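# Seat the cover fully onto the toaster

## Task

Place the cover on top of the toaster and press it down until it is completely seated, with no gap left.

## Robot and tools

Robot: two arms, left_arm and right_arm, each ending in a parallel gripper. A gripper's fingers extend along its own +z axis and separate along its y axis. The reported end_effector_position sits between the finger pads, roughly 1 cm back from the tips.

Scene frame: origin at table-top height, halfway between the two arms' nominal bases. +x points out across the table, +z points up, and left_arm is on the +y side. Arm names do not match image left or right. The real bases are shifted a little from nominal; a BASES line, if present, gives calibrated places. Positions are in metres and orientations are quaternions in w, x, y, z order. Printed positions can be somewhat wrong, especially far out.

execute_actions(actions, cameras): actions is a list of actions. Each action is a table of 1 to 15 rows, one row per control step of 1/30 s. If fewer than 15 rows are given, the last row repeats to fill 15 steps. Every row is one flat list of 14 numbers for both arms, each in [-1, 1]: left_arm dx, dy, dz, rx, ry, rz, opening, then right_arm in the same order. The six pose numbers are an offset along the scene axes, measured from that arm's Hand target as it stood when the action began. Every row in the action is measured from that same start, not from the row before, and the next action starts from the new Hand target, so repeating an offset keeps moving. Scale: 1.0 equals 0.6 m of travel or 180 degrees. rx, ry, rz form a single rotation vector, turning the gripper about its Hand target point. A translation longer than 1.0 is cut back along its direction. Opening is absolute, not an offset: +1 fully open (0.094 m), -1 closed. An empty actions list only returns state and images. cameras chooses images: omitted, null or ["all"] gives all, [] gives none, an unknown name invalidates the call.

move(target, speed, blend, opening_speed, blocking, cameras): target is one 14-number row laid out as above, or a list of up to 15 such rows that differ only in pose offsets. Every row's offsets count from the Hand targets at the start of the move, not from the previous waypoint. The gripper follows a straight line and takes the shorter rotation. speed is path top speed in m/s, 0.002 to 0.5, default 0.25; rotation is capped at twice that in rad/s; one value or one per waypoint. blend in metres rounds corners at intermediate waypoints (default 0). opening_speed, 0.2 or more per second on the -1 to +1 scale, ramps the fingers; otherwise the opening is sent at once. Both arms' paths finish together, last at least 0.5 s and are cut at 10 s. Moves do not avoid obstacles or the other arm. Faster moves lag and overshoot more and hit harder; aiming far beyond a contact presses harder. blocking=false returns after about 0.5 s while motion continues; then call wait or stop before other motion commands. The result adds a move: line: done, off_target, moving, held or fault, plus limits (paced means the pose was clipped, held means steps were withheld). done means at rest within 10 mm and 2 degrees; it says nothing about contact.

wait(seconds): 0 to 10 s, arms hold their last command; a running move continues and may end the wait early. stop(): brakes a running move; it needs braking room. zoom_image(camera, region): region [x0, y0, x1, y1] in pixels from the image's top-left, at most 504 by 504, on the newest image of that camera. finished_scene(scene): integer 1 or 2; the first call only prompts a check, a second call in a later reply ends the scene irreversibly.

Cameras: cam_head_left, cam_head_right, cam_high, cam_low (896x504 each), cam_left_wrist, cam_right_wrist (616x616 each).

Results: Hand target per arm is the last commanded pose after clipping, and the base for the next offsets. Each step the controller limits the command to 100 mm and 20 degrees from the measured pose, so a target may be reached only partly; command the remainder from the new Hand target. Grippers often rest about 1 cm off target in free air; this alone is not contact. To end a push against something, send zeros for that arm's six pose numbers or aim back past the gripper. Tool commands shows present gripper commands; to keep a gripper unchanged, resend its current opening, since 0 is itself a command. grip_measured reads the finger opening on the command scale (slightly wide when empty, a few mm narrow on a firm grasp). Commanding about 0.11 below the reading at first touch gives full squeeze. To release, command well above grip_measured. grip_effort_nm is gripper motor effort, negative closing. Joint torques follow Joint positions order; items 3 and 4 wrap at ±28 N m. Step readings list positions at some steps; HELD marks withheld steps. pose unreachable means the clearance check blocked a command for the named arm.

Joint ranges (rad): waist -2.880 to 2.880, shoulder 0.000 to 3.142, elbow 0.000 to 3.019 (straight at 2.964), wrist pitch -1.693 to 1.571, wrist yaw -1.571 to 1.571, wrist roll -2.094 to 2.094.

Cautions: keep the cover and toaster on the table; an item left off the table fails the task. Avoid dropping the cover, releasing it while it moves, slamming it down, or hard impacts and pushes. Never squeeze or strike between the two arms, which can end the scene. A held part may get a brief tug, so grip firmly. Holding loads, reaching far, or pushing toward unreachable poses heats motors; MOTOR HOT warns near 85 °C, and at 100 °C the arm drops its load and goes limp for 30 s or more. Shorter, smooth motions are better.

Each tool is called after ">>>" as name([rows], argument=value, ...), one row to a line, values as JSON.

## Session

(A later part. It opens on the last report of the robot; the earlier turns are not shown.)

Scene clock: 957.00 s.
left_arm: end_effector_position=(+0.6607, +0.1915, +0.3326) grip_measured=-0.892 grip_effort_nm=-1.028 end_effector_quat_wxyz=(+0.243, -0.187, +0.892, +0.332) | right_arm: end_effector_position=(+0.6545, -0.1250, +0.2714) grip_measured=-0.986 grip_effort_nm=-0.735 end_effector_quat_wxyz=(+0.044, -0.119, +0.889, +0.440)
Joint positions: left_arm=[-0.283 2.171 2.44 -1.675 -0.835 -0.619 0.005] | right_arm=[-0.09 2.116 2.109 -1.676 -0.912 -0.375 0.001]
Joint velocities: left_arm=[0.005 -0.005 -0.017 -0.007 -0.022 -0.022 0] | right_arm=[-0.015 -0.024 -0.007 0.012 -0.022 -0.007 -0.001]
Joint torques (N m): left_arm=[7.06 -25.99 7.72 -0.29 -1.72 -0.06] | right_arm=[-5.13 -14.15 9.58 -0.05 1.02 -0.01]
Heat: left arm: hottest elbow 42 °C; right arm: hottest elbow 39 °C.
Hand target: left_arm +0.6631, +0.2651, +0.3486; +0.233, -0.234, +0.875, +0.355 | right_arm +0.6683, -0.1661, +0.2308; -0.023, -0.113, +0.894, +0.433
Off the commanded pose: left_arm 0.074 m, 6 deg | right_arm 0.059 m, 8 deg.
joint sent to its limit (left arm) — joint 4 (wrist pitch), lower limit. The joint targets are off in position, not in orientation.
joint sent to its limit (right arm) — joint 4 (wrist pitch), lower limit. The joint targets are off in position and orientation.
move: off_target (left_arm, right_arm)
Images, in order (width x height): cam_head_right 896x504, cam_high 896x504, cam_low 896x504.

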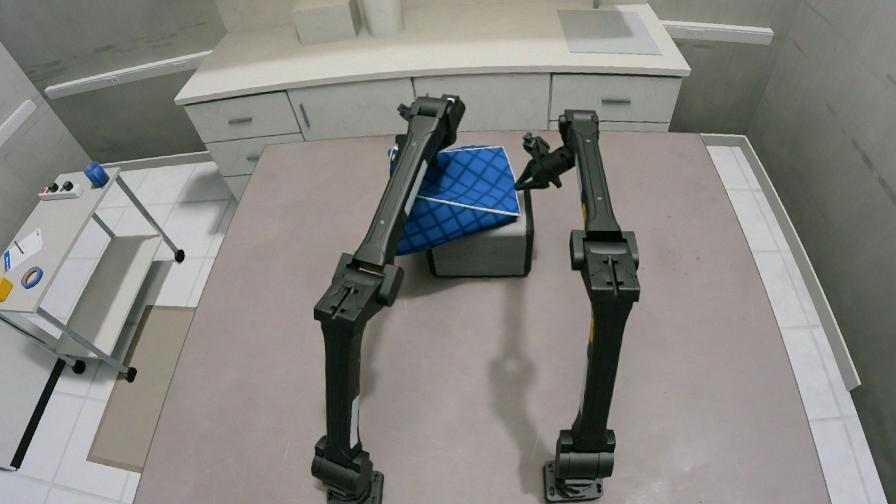

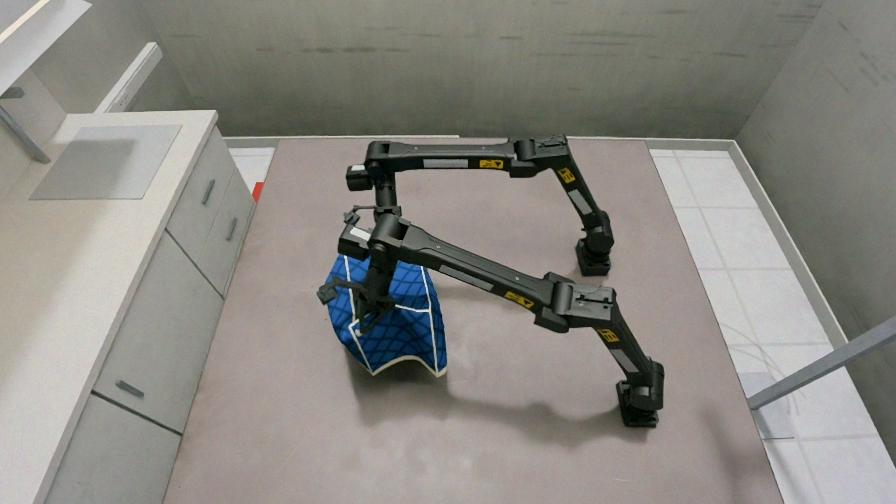

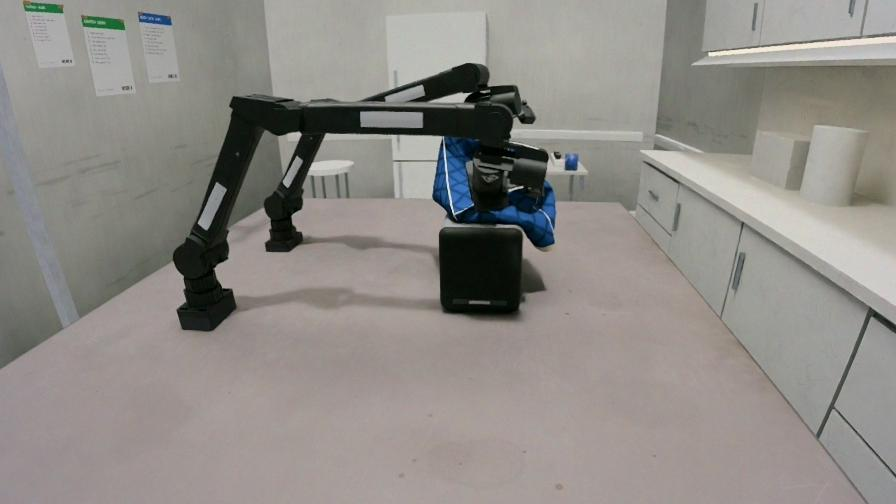

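>>> move(target=[0.0,-0.03,-0.08,0,0,0,-1,0,-0.06,0.1,-0.2,0,0,-1], cameras=["cam_low","cam_high"])

>>> move(target=[0.0,-0.1,-0.04,0,0,0,-1,0.0,-0.15,0.1,0,0,0,-1], cameras=["cam_head_right","cam_low","cam_high"])

Scene clock: 963.07 s.
left_arm: end_effector_position=(+0.6626, +0.2612, +0.2855) grip_measured=-0.892 grip_effort_nm=-1.033 end_effector_quat_wxyz=(+0.213, -0.234, +0.877, +0.363) | right_arm: end_effector_position=(+0.6609, -0.2079, +0.2589) grip_measured=-0.996 grip_effort_nm=-0.193 end_effector_quat_wxyz=(+0.017, -0.084, +0.987, +0.134)
Joint positions: left_arm=[-0.189 2.171 2.308 -1.606 -0.864 -0.658 0.005] | right_arm=[-0.079 2.093 2.199 -1.676 -0.271 -0.211 0]
Joint velocities: left_arm=[-0.005 -0.024 -0.022 0.017 -0.081 0.037 -0.001] | right_arm=[0.005 -0.005 -0.017 -0.012 0.007 0.022 0]
Joint torques (N m): left_arm=[-1.61 -26.52 7.32 0.55 -0.66 -0.07] | right_arm=[-0.09 -19.43 13.68 0.1 0.02 0.26]
Heat: left arm: hottest elbow 42 °C; right arm: hottest elbow 39 °C.
Hand target: left_arm +0.6625, +0.2482, +0.3001; +0.232, -0.235, +0.874, +0.355 | right_arm +0.6700, -0.2024, +0.2919; -0.056, -0.100, +0.984, +0.137
Off the commanded pose: left_arm 0.021 m, 2 deg | right_arm 0.033 m, 9 deg.
joint sent to its limit (right arm) — joint 4 (wrist pitch), lower limit. The joint targets are off in orientation, not in position.
move: off_target (left_arm, right_arm)
Images, in order (width x height): cam_high 896x504, cam_low 896x504.

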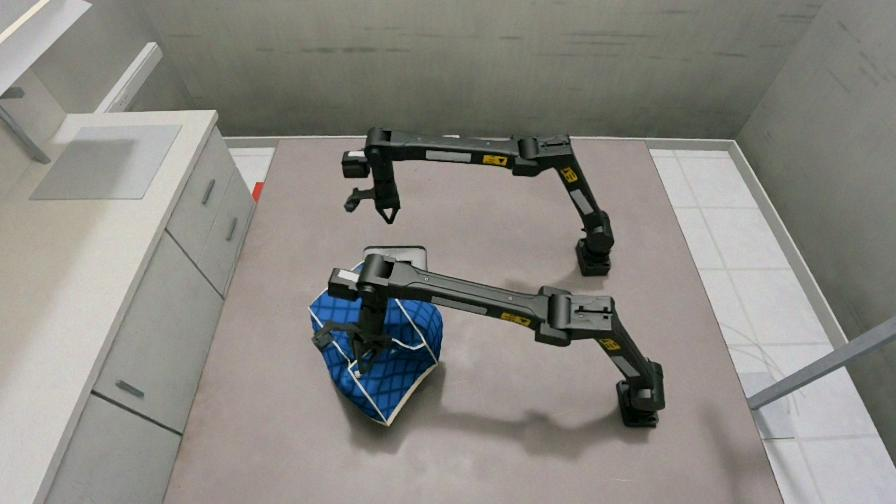

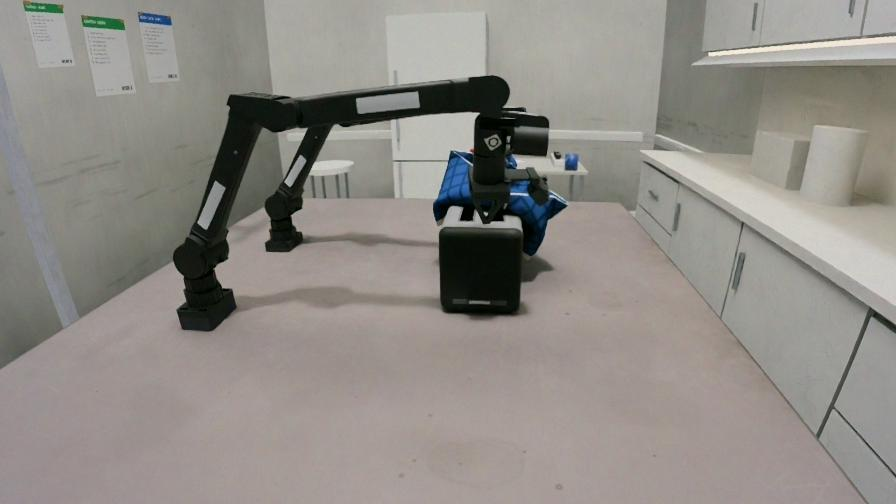

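Scene clock: 964.50 s.
left_arm: end_effector_position=(+0.6539, +0.1904, +0.2723) grip_measured=-0.892 grip_effort_nm=-1.028 end_effector_quat_wxyz=(+0.224, -0.228, +0.877, +0.358) | right_arm: end_effector_position=(+0.6632, -0.2978, +0.3258) grip_measured=-0.996 grip_effort_nm=-0.193 end_effector_quat_wxyz=(+0.095, -0.059, +0.987, +0.112)
Joint positions: left_arm=[-0.293 2.204 2.33 -1.676 -0.872 -0.788 0.005] | right_arm=[-0.213 2.035 2.277 -1.676 -0.262 -0.277 0]
Joint velocities: left_arm=[0.005 0.005 -0.002 -0.012 -0.022 -0.066 0.002] | right_arm=[-0.024 -0.015 0.017 0.002 -0.007 -0.037 0]
Joint torques (N m): left_arm=[-0.21 -23.36 10.7 -0.32 -0.74 -0.08] | right_arm=[-0.15 -17.9 13.85 0.32 0.01 -0.08]
Heat: left arm: hottest elbow 42 °C; right arm: hottest elbow 39 °C.
Hand target: left_arm +0.6620, +0.1886, +0.2755; +0.232, -0.235, +0.874, +0.356 | right_arm +0.6711, -0.2928, +0.3519; -0.056, -0.100, +0.984, +0.135
Off the commanded pose: left_arm 0.010 m, 1 deg | right_arm 0.027 m, 18 deg.
joint sent to its limit (right arm) — joint 4 (wrist pitch), lower limit. The joint targets are off in orientation, not in position.
move: off_target (right_arm)
Images, in order (width x height): cam_head_right 896x504, cam_high 896x504, cam_low 896x504.

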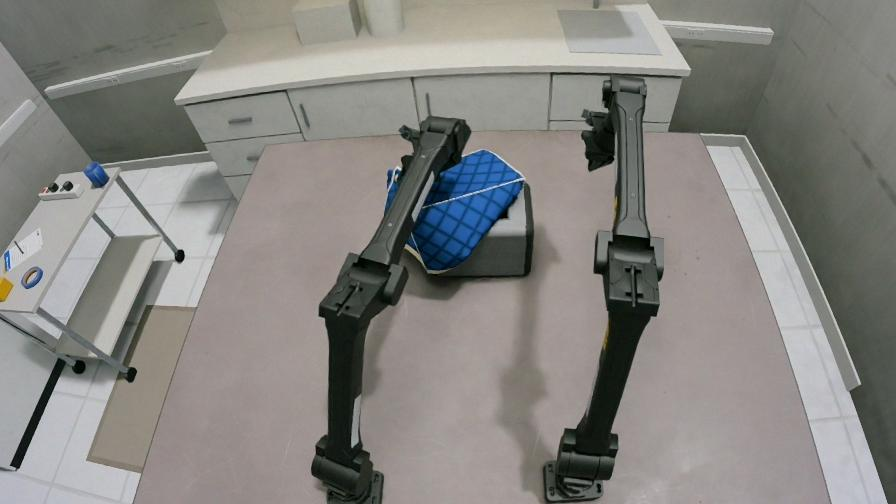

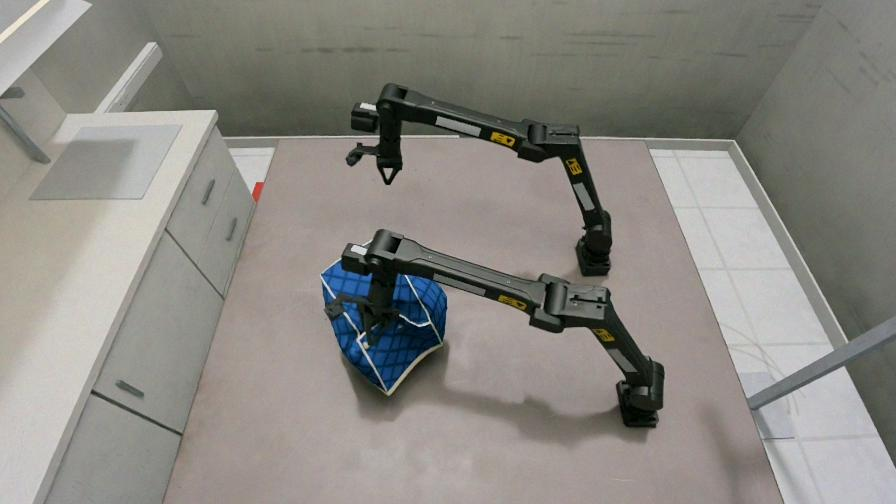

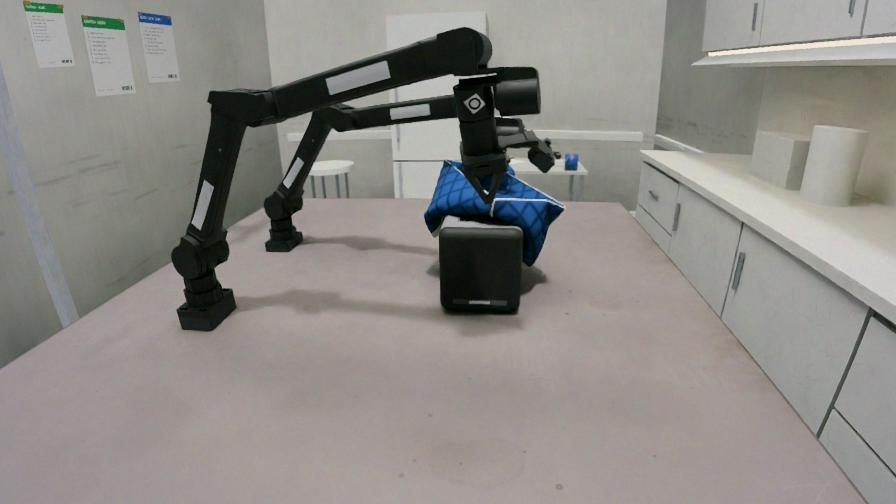

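>>> zoom_image(camera="cam_head_right", region=[380, 110, 560, 290])

>>> zoom_image(camera="cam_low", region=[400, 130, 600, 330])

>>> wait(seconds=0, cameras=["cam_right_wrist"])

Scaled by 2.800.

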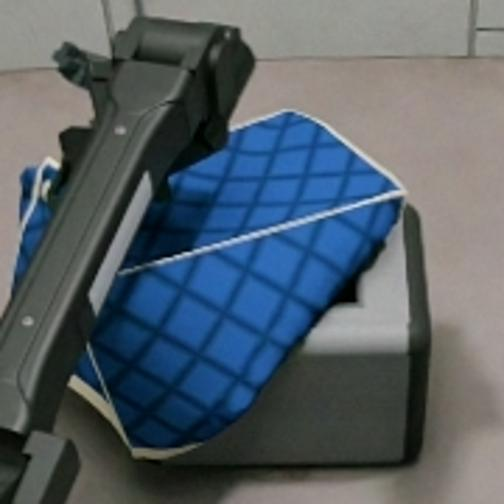

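Scaled by 2.520.

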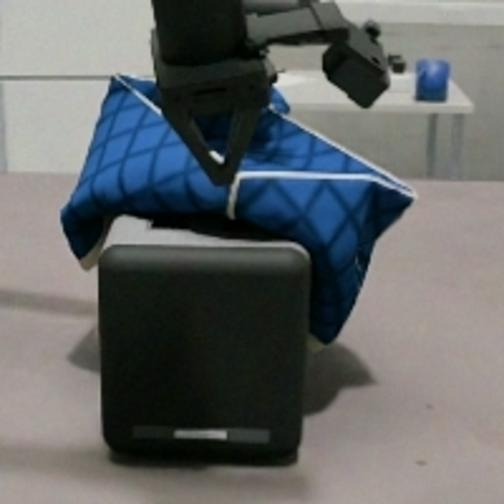

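Scene clock: 970.53 s.
left_arm: end_effector_position=(+0.6539, +0.1904, +0.2723) grip_measured=-0.892 grip_effort_nm=-1.028 end_effector_quat_wxyz=(+0.224, -0.229, +0.877, +0.358) | right_arm: end_effector_position=(+0.6632, -0.2978, +0.3258) grip_measured=-0.996 grip_effort_nm=-0.193 end_effector_quat_wxyz=(+0.095, -0.059, +0.987, +0.111)
Joint positions: left_arm=[-0.293 2.204 2.33 -1.676 -0.872 -0.789 0.005] | right_arm=[-0.213 2.035 2.277 -1.676 -0.261 -0.278 0]
Joint velocities: left_arm=[0.005 0.015 -0.012 -0.022 -0.037 -0.007 0] | right_arm=[0.005 0.005 -0.017 0.002 -0.066 -0.037 0.001]
Joint torques (N m): left_arm=[-0.21 -23.59 10.56 -0.25 -0.72 -0.1] | right_arm=[-0.15 -17.9 13.85 0.31 0 -0.06]
Heat: left arm: hottest elbow 42 °C; right arm: hottest elbow 39 °C.
Hand target: left_arm +0.6620, +0.1886, +0.2755; +0.232, -0.235, +0.874, +0.356 | right_arm +0.6711, -0.2928, +0.3519; -0.056, -0.100, +0.984, +0.135
Tool commands: left_gripper/opening=-1.0 right_gripper/opening=-1.0
Off the commanded pose: left_arm 0.010 m, 1 deg | right_arm 0.028 m, 18 deg.
Images, in order (width x height): cam_right_wrist 616x616.

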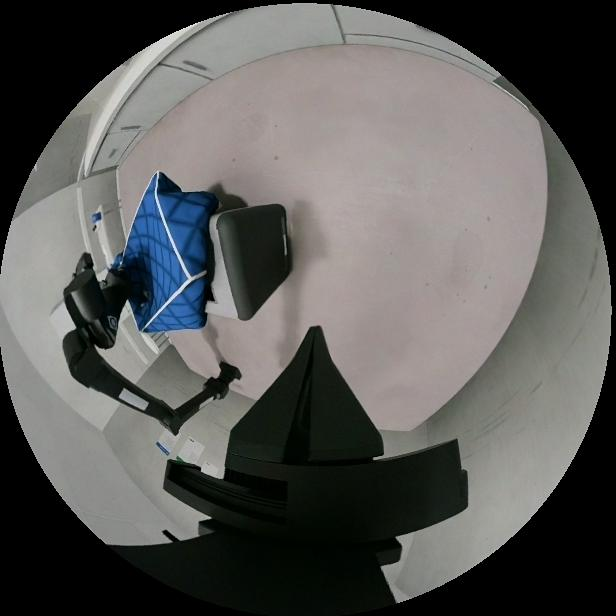

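>>> move([
  [0,0,0,0,0,0,-1,-0.045,0.36,-0.02,0,0,0,0.8],
  [0,0,0,0,0,0,-1,-0.045,0.36,-0.17,0,0,0,0.8],
], cameras=["cam_head_right","cam_low","cam_right_wrist"])

Scene clock: 979.40 s.
left_arm: end_effector_position=(+0.6539, +0.1906, +0.2725) grip_measured=-0.892 grip_effort_nm=-1.028 end_effector_quat_wxyz=(+0.225, -0.229, +0.877, +0.358) | right_arm: end_effector_position=(+0.6399, -0.0759, +0.2705) grip_measured=+0.798 grip_effort_nm=0.110 end_effector_quat_wxyz=(-0.002, -0.095, +0.985, +0.143)
Joint positions: left_arm=[-0.293 2.204 2.33 -1.676 -0.873 -0.789 0.005] | right_arm=[0.123 2.071 2.191 -1.676 -0.287 -0.031 0.084]
Joint velocities: left_arm=[-0.005 -0.005 -0.022 -0.007 0.007 -0.007 -0.001] | right_arm=[-0.005 -0.005 -0.002 0.002 -0.007 -0.022 0.001]
Joint torques (N m): left_arm=[0.09 -22.89 10.55 -0.39 -0.65 -0.08] | right_arm=[-1.14 -15.97 8.53 0.12 -0.25 0.05]
Heat: left arm: hottest elbow 42 °C; right arm: hottest elbow 39 °C.
Hand target: left_arm +0.6620, +0.1886, +0.2755; +0.232, -0.235, +0.874, +0.356 | right_arm +0.6420, -0.0755, +0.2509; -0.056, -0.100, +0.984, +0.139
Off the commanded pose: left_arm 0.009 m, 1 deg | right_arm 0.021 m, 6 deg.
joint sent to its limit (right arm) — joint 4 (wrist pitch), lower limit. The joint targets are off in orientation, not in position.
move: off_target (right_arm)
Images, in order (width x height): cam_head_right 896x504, cam_low 896x504, cam_right_wrist 616x616.

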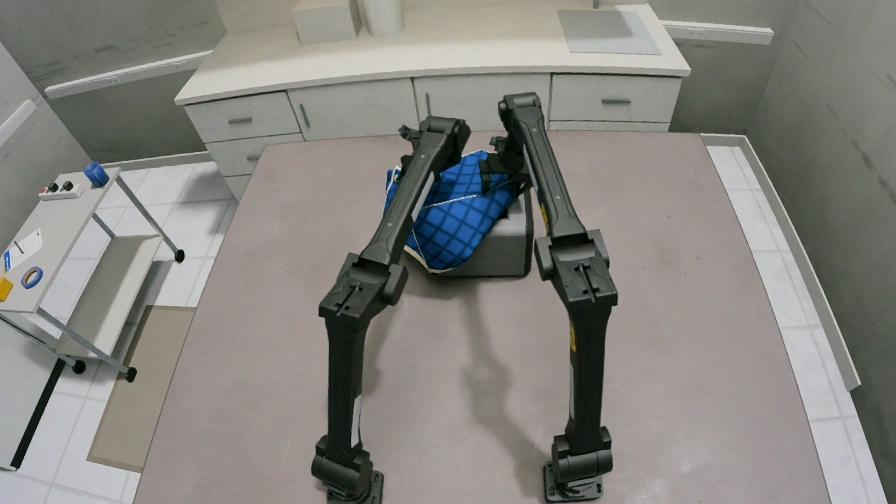

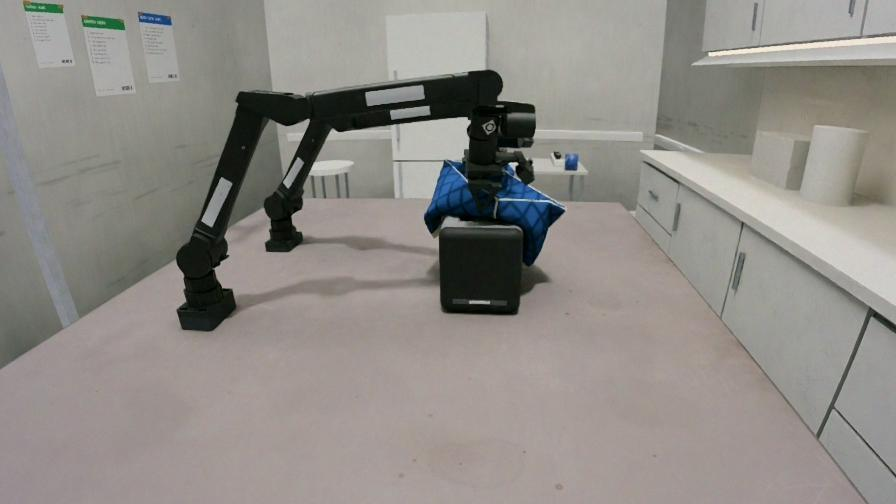

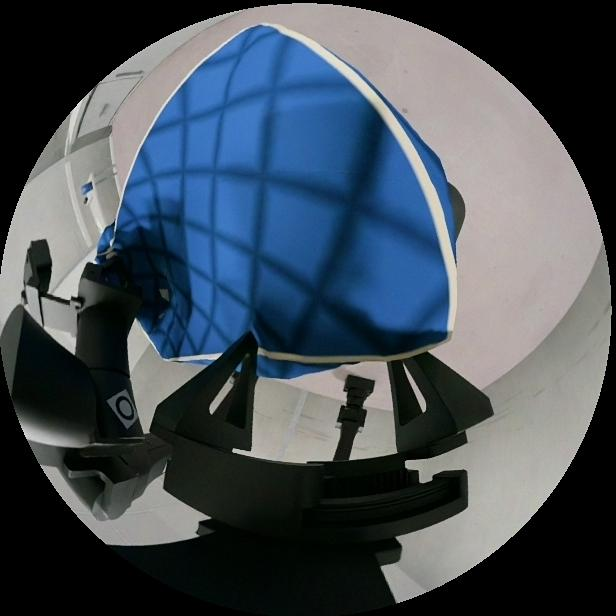

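>>> move([
  [0,0,0,0,0,0,-1,0.06,-0.045,0.02,0,0,0,0.9],
  [0,0,0,0,0,0,-1,0.06,-0.045,-0.05,0,0,0,0.9],
], cameras=["cam_right_wrist"])

>>> move(target=[0,0,0,0,0,0,-1,0,0,0,0,0,0,-1], cameras=["cam_right_wrist"])

>>> move(target=[0,-0.02,0,0,0,0,-1,-0.02,-0.17,0.06,0,0,0,-1], speed=0.1)

Scene clock: 987.87 s.
left_arm: end_effector_position=(+0.6539, +0.1906, +0.2725) grip_measured=-0.892 grip_effort_nm=-1.023 end_effector_quat_wxyz=(+0.225, -0.229, +0.877, +0.358) | right_arm: end_effector_position=(+0.6647, -0.0997, +0.2413) grip_measured=+0.898 grip_effort_nm=0.105 end_effector_quat_wxyz=(-0.008, -0.091, +0.986, +0.143)
Joint positions: left_arm=[-0.293 2.204 2.33 -1.676 -0.873 -0.79 0.005] | right_arm=[0.082 2.153 2.25 -1.676 -0.287 -0.066 0.089]
Joint velocities: left_arm=[0.005 -0.024 -0.017 -0.017 0.007 -0.022 -0.001] | right_arm=[-0.005 -0.005 -0.022 0.012 -0.022 0.022 0]
Joint torques (N m): left_arm=[-0.03 -23 10.58 -0.31 -0.67 -0.08] | right_arm=[-1.55 -15.21 12.23 0.06 -0.05 -0.09]
Heat: left arm: hottest elbow 42 °C; right arm: hottest elbow 39 °C.
Hand target: left_arm +0.6620, +0.1886, +0.2755; +0.232, -0.235, +0.874, +0.356 | right_arm +0.6776, -0.1027, +0.2205; -0.056, -0.100, +0.984, +0.139
Off the commanded pose: left_arm 0.009 m, 1 deg | right_arm 0.025 m, 6 deg.
joint sent to its limit (right arm) — joint 4 (wrist pitch), lower limit. The joint targets are off in orientation, not in position.
move: off_target (right_arm)
Images, in order (width x height): cam_right_wrist 616x616.

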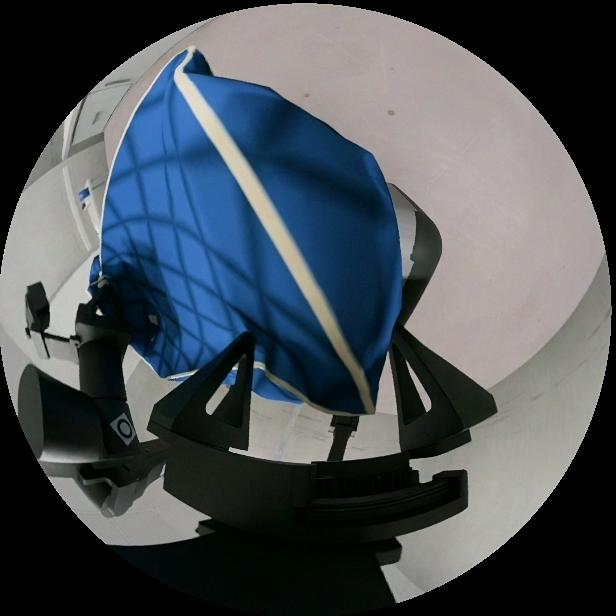

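Scene clock: 988.57 s.
left_arm: end_effector_position=(+0.6537, +0.1883, +0.2718) grip_measured=-0.892 grip_effort_nm=-1.028 end_effector_quat_wxyz=(+0.225, -0.228, +0.878, +0.357) | right_arm: end_effector_position=(+0.6675, -0.0953, +0.2468) grip_measured=-0.901 grip_effort_nm=-1.028 end_effector_quat_wxyz=(-0.001, -0.095, +0.984, +0.150)
Joint positions: left_arm=[-0.296 2.204 2.33 -1.676 -0.87 -0.79 0.005] | right_arm=[0.084 2.155 2.267 -1.676 -0.302 -0.071 0.005]
Joint velocities: left_arm=[0.005 -0.005 -0.022 0.012 0.066 0.007 0] | right_arm=[0.005 -0.015 0.002 0.002 0.022 0.007 0]
Joint torques (N m): left_arm=[0.21 -23.36 10.63 -0.36 -0.78 -0.08] | right_arm=[-1.73 -15.38 10.8 0.08 0.48 -0.03]
Heat: left arm: hottest elbow 42 °C; right arm: hottest elbow 39 °C.
Hand target: left_arm +0.6621, +0.1887, +0.2754; +0.232, -0.235, +0.874, +0.356 | right_arm +0.6775, -0.1024, +0.2204; -0.056, -0.100, +0.984, +0.139
Off the commanded pose: left_arm 0.009 m, 1 deg | right_arm 0.029 m, 6 deg.
joint sent to its limit (right arm) — joint 4 (wrist pitch), lower limit. The joint targets are off in orientation, not in position.
move: off_target (right_arm)
Images, in order (width x height): cam_right_wrist 616x616.

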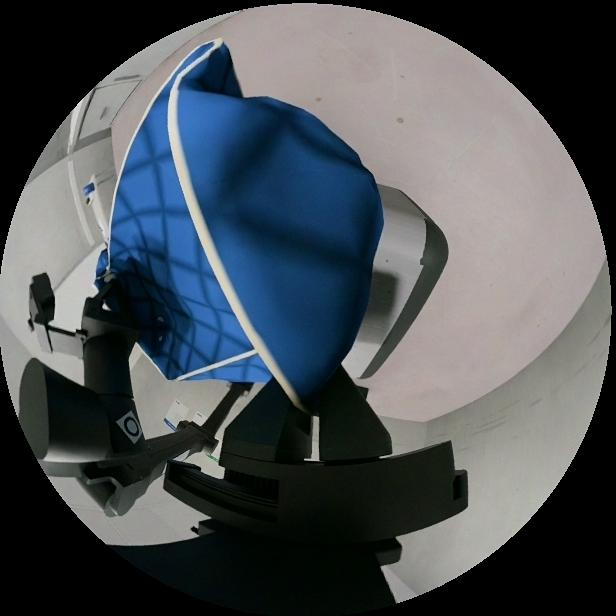

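Scene clock: 990.33 s.
left_arm: end_effector_position=(+0.6501, +0.1486, +0.2662) grip_measured=-0.892 grip_effort_nm=-1.023 end_effector_quat_wxyz=(+0.232, -0.210, +0.885, +0.345) | right_arm: end_effector_position=(+0.6666, -0.1479, +0.2527) grip_measured=-0.901 grip_effort_nm=-1.048 end_effector_quat_wxyz=(+0.013, -0.120, +0.981, +0.153)
Joint positions: left_arm=[-0.351 2.214 2.336 -1.677 -0.858 -0.805 0.005] | right_arm=[0.004 2.126 2.233 -1.676 -0.308 -0.202 0.005]
Joint velocities: left_arm=[0.005 0.005 0.002 -0.017 0.051 0.037 0] | right_arm=[0.005 0.005 -0.007 0.002 -0.037 0.081 0]
Joint torques (N m): left_arm=[2.78 -23.94 10.32 -0.46 -1.28 -0.05] | right_arm=[-7 -19.72 7.58 0.06 1.25 -0.03]
Heat: left arm: hottest elbow 42 °C; right arm: hottest elbow 39 °C.
Hand target: left_arm +0.6620, +0.1767, +0.2751; +0.231, -0.235, +0.874, +0.356 | right_arm +0.6665, -0.2051, +0.2566; -0.056, -0.100, +0.984, +0.137
Off the commanded pose: left_arm 0.032 m, 3 deg | right_arm 0.057 m, 8 deg.
joint sent to its limit (left arm) — joint 4 (wrist pitch), lower limit. The joint targets still meet the commanded pose.
joint sent to its limit (right arm) — joint 4 (wrist pitch), lower limit. The joint targets are off in orientation, not in position.
move: off_target (left_arm, right_arm)

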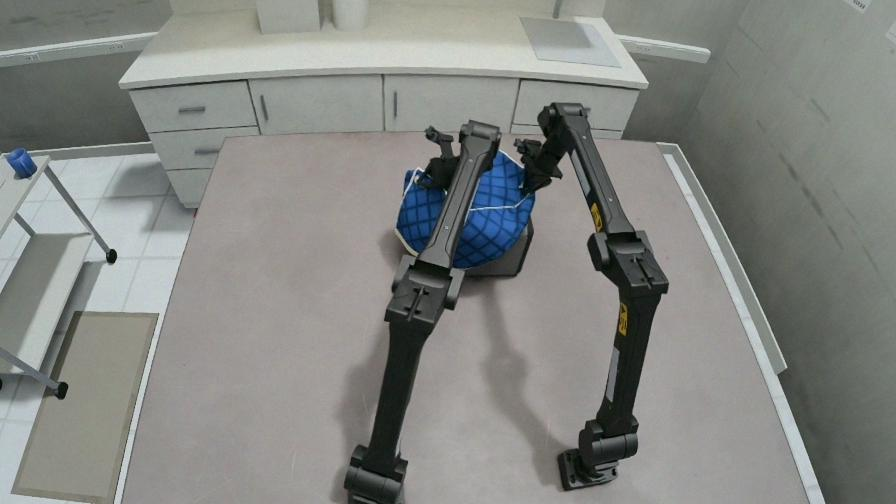

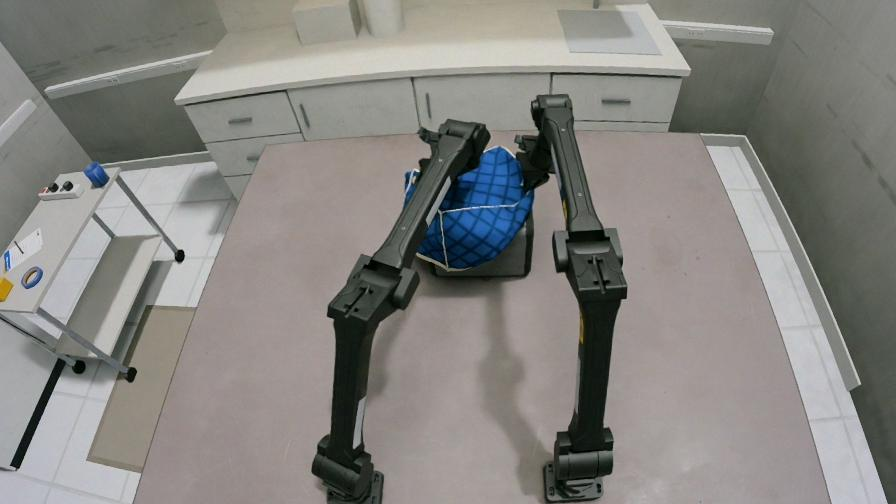

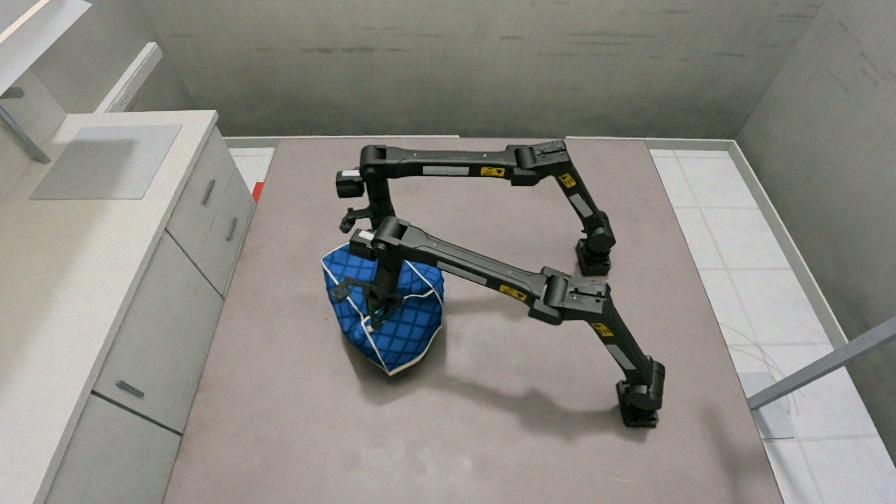

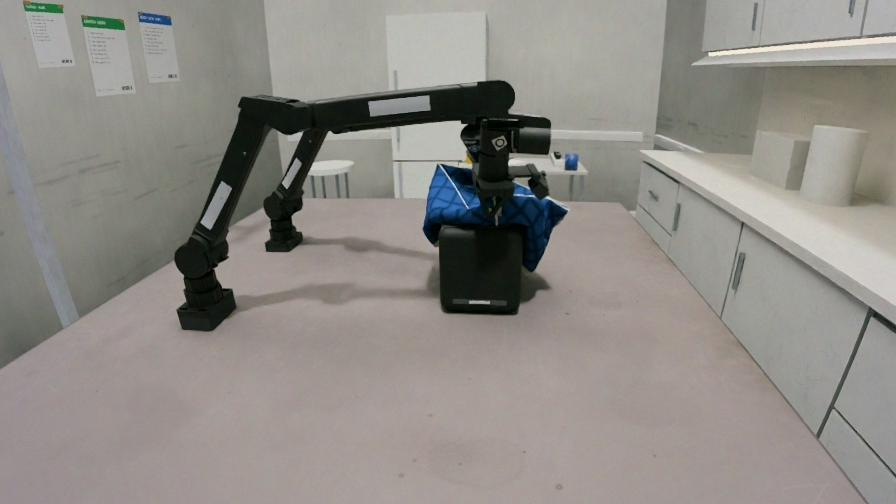

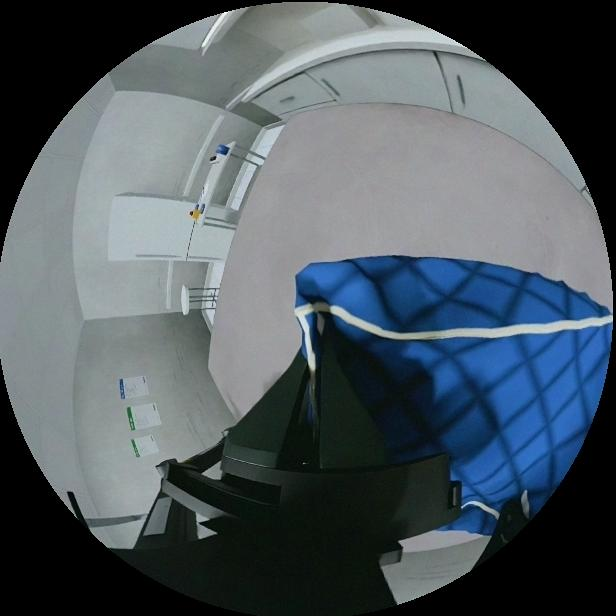

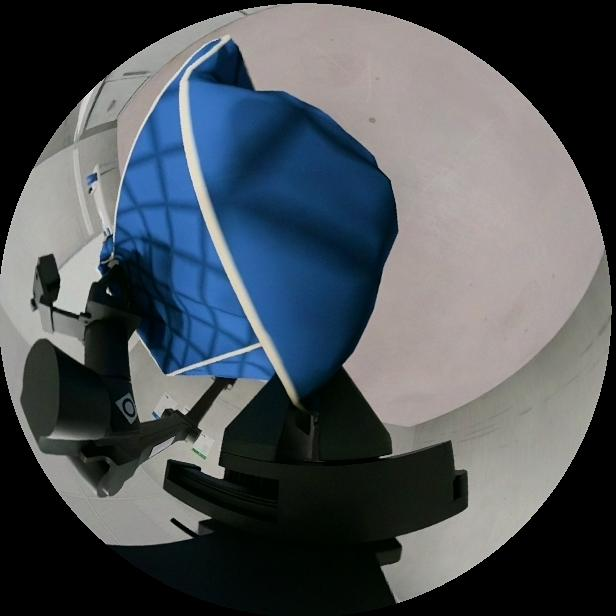

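>>> move(target=[0,-0.04,0,0,0,0,-1,-0.03,-0.03,0.17,-0.15,0,0,-1], cameras=["cam_head_right","cam_low","cam_high"])

>>> move(target=[0,-0.02,0,0,0,0,-1,-0.02,-0.14,0.05,0,0,0,-1], cameras=["cam_head_right","cam_low","cam_high"])

Scene clock: 995.13 s.
left_arm: end_effector_position=(+0.6488, +0.1273, +0.2729) grip_measured=-0.892 grip_effort_nm=-1.023 end_effector_quat_wxyz=(+0.247, -0.208, +0.885, +0.336) | right_arm: end_effector_position=(+0.6538, -0.1649, +0.3169) grip_measured=-0.901 grip_effort_nm=-1.028 end_effector_quat_wxyz=(+0.056, -0.137, +0.987, -0.065)
Joint positions: left_arm=[-0.381 2.214 2.353 -1.677 -0.859 -0.822 0.005] | right_arm=[0.093 2.014 2.233 -1.675 0.129 -0.153 0.005]
Joint velocities: left_arm=[0.024 0.005 -0.007 -0.012 -0.095 -0.037 -0.001] | right_arm=[-0.015 0.005 0.012 0.012 -0.022 -0.022 0]
Joint torques (N m): left_arm=[2.9 -23.12 10.14 -0.32 -1.33 -0.07] | right_arm=[-6.36 -21.48 9.88 0.23 2.56 0.22]
Heat: left arm: hottest elbow 42 °C; right arm: hottest elbow 39 °C.
Hand target: left_arm +0.6618, +0.1526, +0.2747; +0.231, -0.235, +0.875, +0.356 | right_arm +0.6501, -0.2233, +0.3599; -0.076, -0.084, +0.989, -0.095
Off the commanded pose: left_arm 0.029 m, 4 deg | right_arm 0.072 m, 17 deg.
joint sent to its limit (left arm) — joint 4 (wrist pitch), lower limit. The joint targets still meet the commanded pose.
joint sent to its limit (right arm) — joint 4 (wrist pitch), lower limit. The joint targets are off in orientation, not in position.
move: off_target (left_arm, right_arm)
Images, in order (width x height): cam_head_right 896x504, cam_high 896x504, cam_low 896x504.

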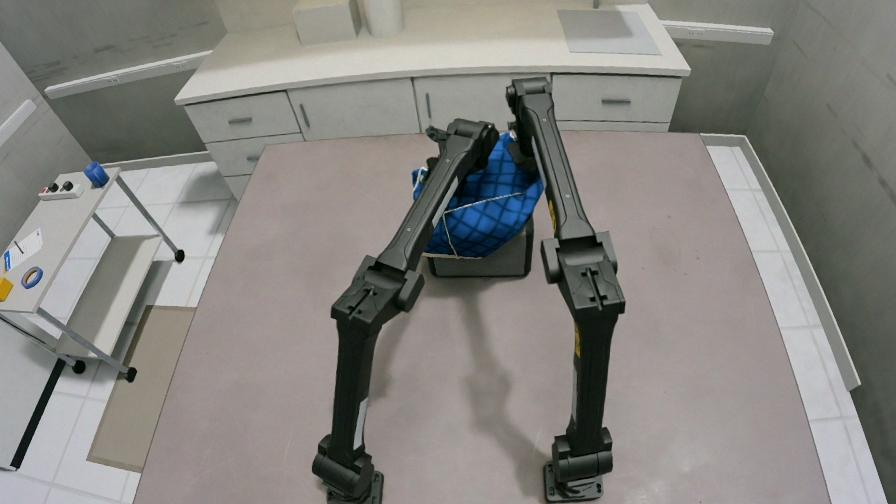

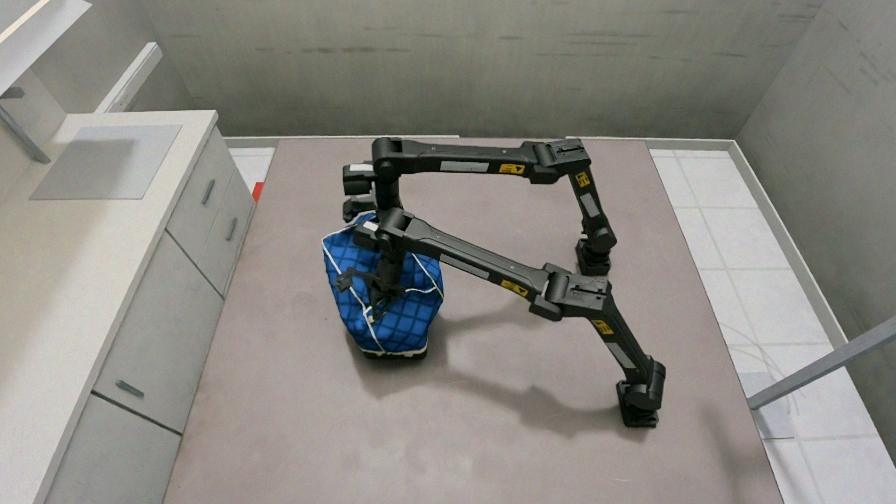

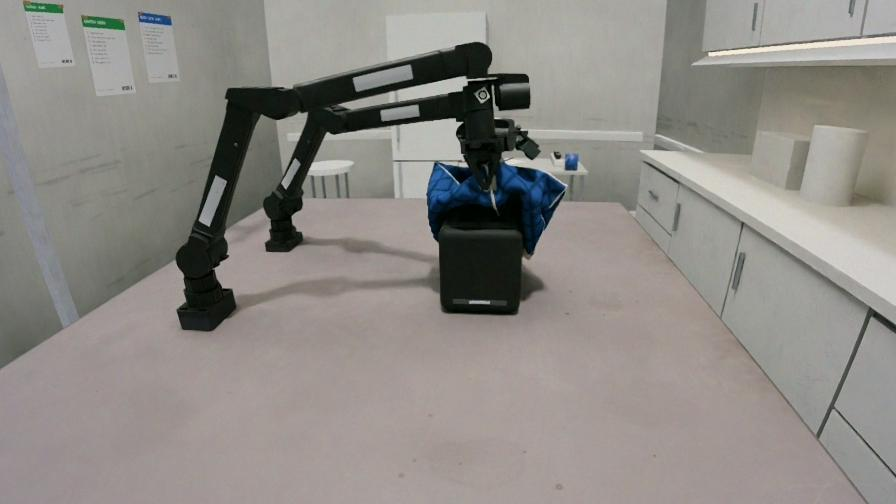

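Scene clock: 996.37 s.
left_arm: end_effector_position=(+0.6491, +0.1218, +0.2774) grip_measured=-0.892 grip_effort_nm=-1.033 end_effector_quat_wxyz=(+0.254, -0.209, +0.884, +0.333) | right_arm: end_effector_position=(+0.6505, -0.1705, +0.3202) grip_measured=-0.901 grip_effort_nm=-1.043 end_effector_quat_wxyz=(+0.056, -0.143, +0.986, -0.066)
Joint positions: left_arm=[-0.389 2.214 2.363 -1.677 -0.863 -0.828 0.005] | right_arm=[0.085 2 2.22 -1.674 0.13 -0.174 0.005]
Joint velocities: left_arm=[-0.015 0.005 -0.022 -0.002 0.051 -0.037 -0.001] | right_arm=[-0.005 -0.005 0.002 -0.007 -0.095 -0.051 0]
Joint torques (N m): left_arm=[2.14 -22.65 10.17 -0.36 -1.22 -0.05] | right_arm=[-9.99 -21.77 8.99 0.21 2.59 -0.07]
Heat: left arm: hottest elbow 42 °C; right arm: hottest elbow 39 °C.
Hand target: left_arm +0.6618, +0.1408, +0.2745; +0.231, -0.235, +0.875, +0.356 | right_arm +0.6430, -0.2593, +0.3657; -0.076, -0.084, +0.989, -0.096
Off the commanded pose: left_arm 0.023 m, 5 deg | right_arm 0.154 m, 17 deg; position clipped.
joint sent to its limit (left arm) — joint 4 (wrist pitch), lower limit. The joint targets are off in orientation, not in position.
joint sent to its limit (right arm) — joint 4 (wrist pitch), lower limit. The joint targets are off in position and orientation.
move: off_target (left_arm, right_arm); limits=paced
Images, in order (width x height): cam_head_right 896x504, cam_high 896x504, cam_low 896x504.

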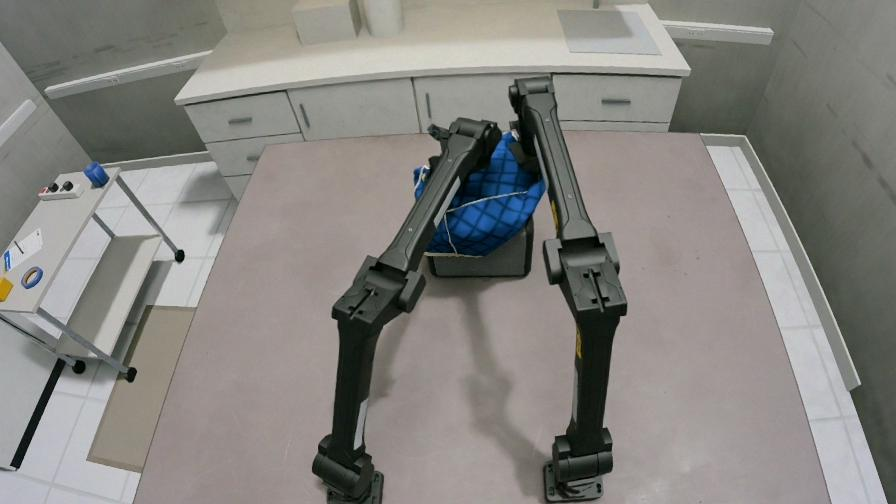

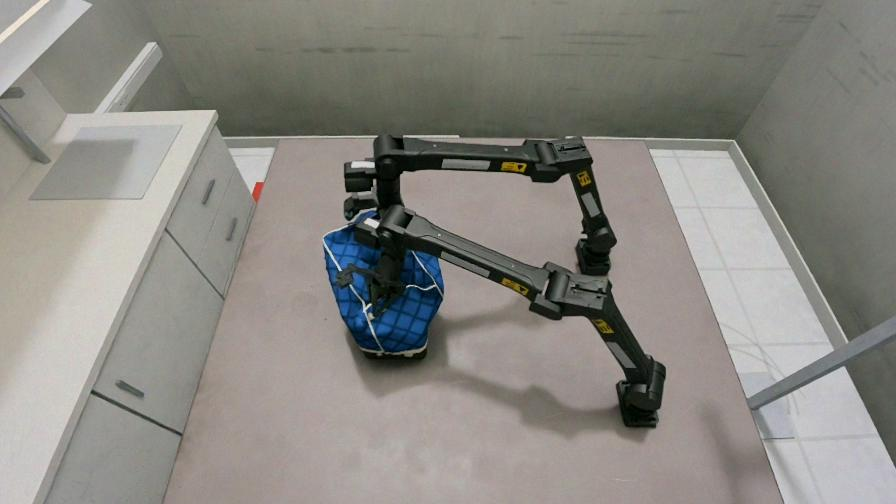

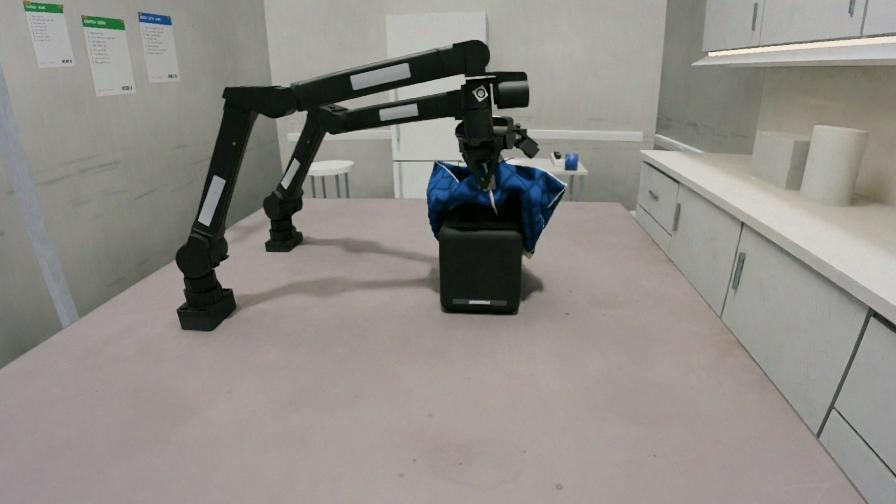

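>>> zoom_image(camera="cam_low", region=[400, 130, 600, 330])

>>> wait(seconds=0, cameras=["cam_right_wrist"])

Scaled by 2.520.

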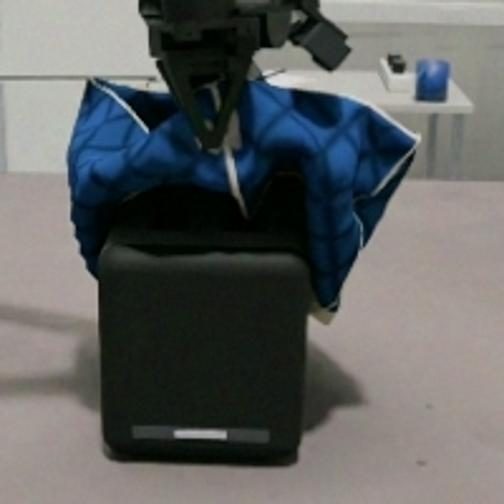

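Scene clock: 999.47 s.
left_arm: end_effector_position=(+0.6491, +0.1218, +0.2774) grip_measured=-0.892 grip_effort_nm=-1.038 end_effector_quat_wxyz=(+0.254, -0.209, +0.884, +0.333) | right_arm: end_effector_position=(+0.6505, -0.1705, +0.3200) grip_measured=-0.901 grip_effort_nm=-1.033 end_effector_quat_wxyz=(+0.056, -0.144, +0.986, -0.066)
Joint positions: left_arm=[-0.389 2.214 2.363 -1.677 -0.863 -0.829 0.005] | right_arm=[0.085 2 2.22 -1.674 0.13 -0.175 0.005]
Joint velocities: left_arm=[-0.005 -0.005 -0.002 -0.002 -0.095 0.007 0] | right_arm=[-0.015 -0.015 0.007 -0.022 -0.037 -0.022 0]
Joint torques (N m): left_arm=[1.67 -22.48 10.1 -0.39 -1.2 -0.06] | right_arm=[-9.99 -21.89 9.03 0.2 2.58 -0.06]
Heat: left arm: hottest elbow 42 °C; right arm: hottest elbow 39 °C.
Hand target: left_arm +0.6618, +0.1408, +0.2745; +0.231, -0.235, +0.875, +0.356 | right_arm +0.6430, -0.2593, +0.3656; -0.076, -0.084, +0.989, -0.096
Tool commands: left_gripper/opening=-1.0 right_gripper/opening=-1.0
Off the commanded pose: left_arm 0.023 m, 5 deg | right_arm 0.154 m, 17 deg; position clipped.
Images, in order (width x height): cam_right_wrist 616x616.

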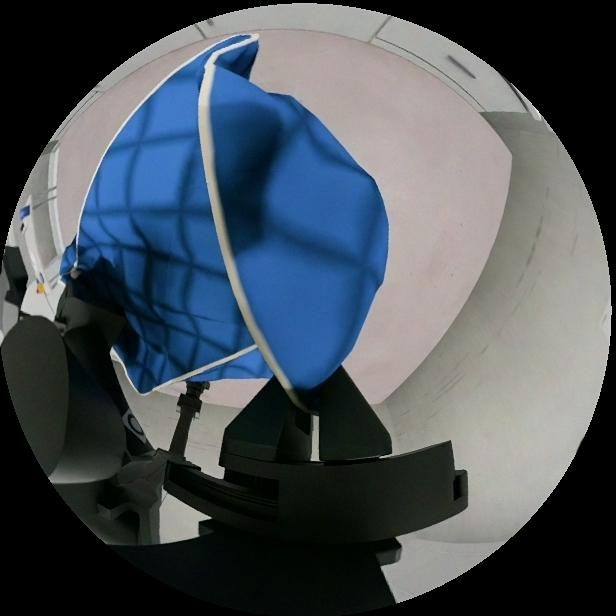

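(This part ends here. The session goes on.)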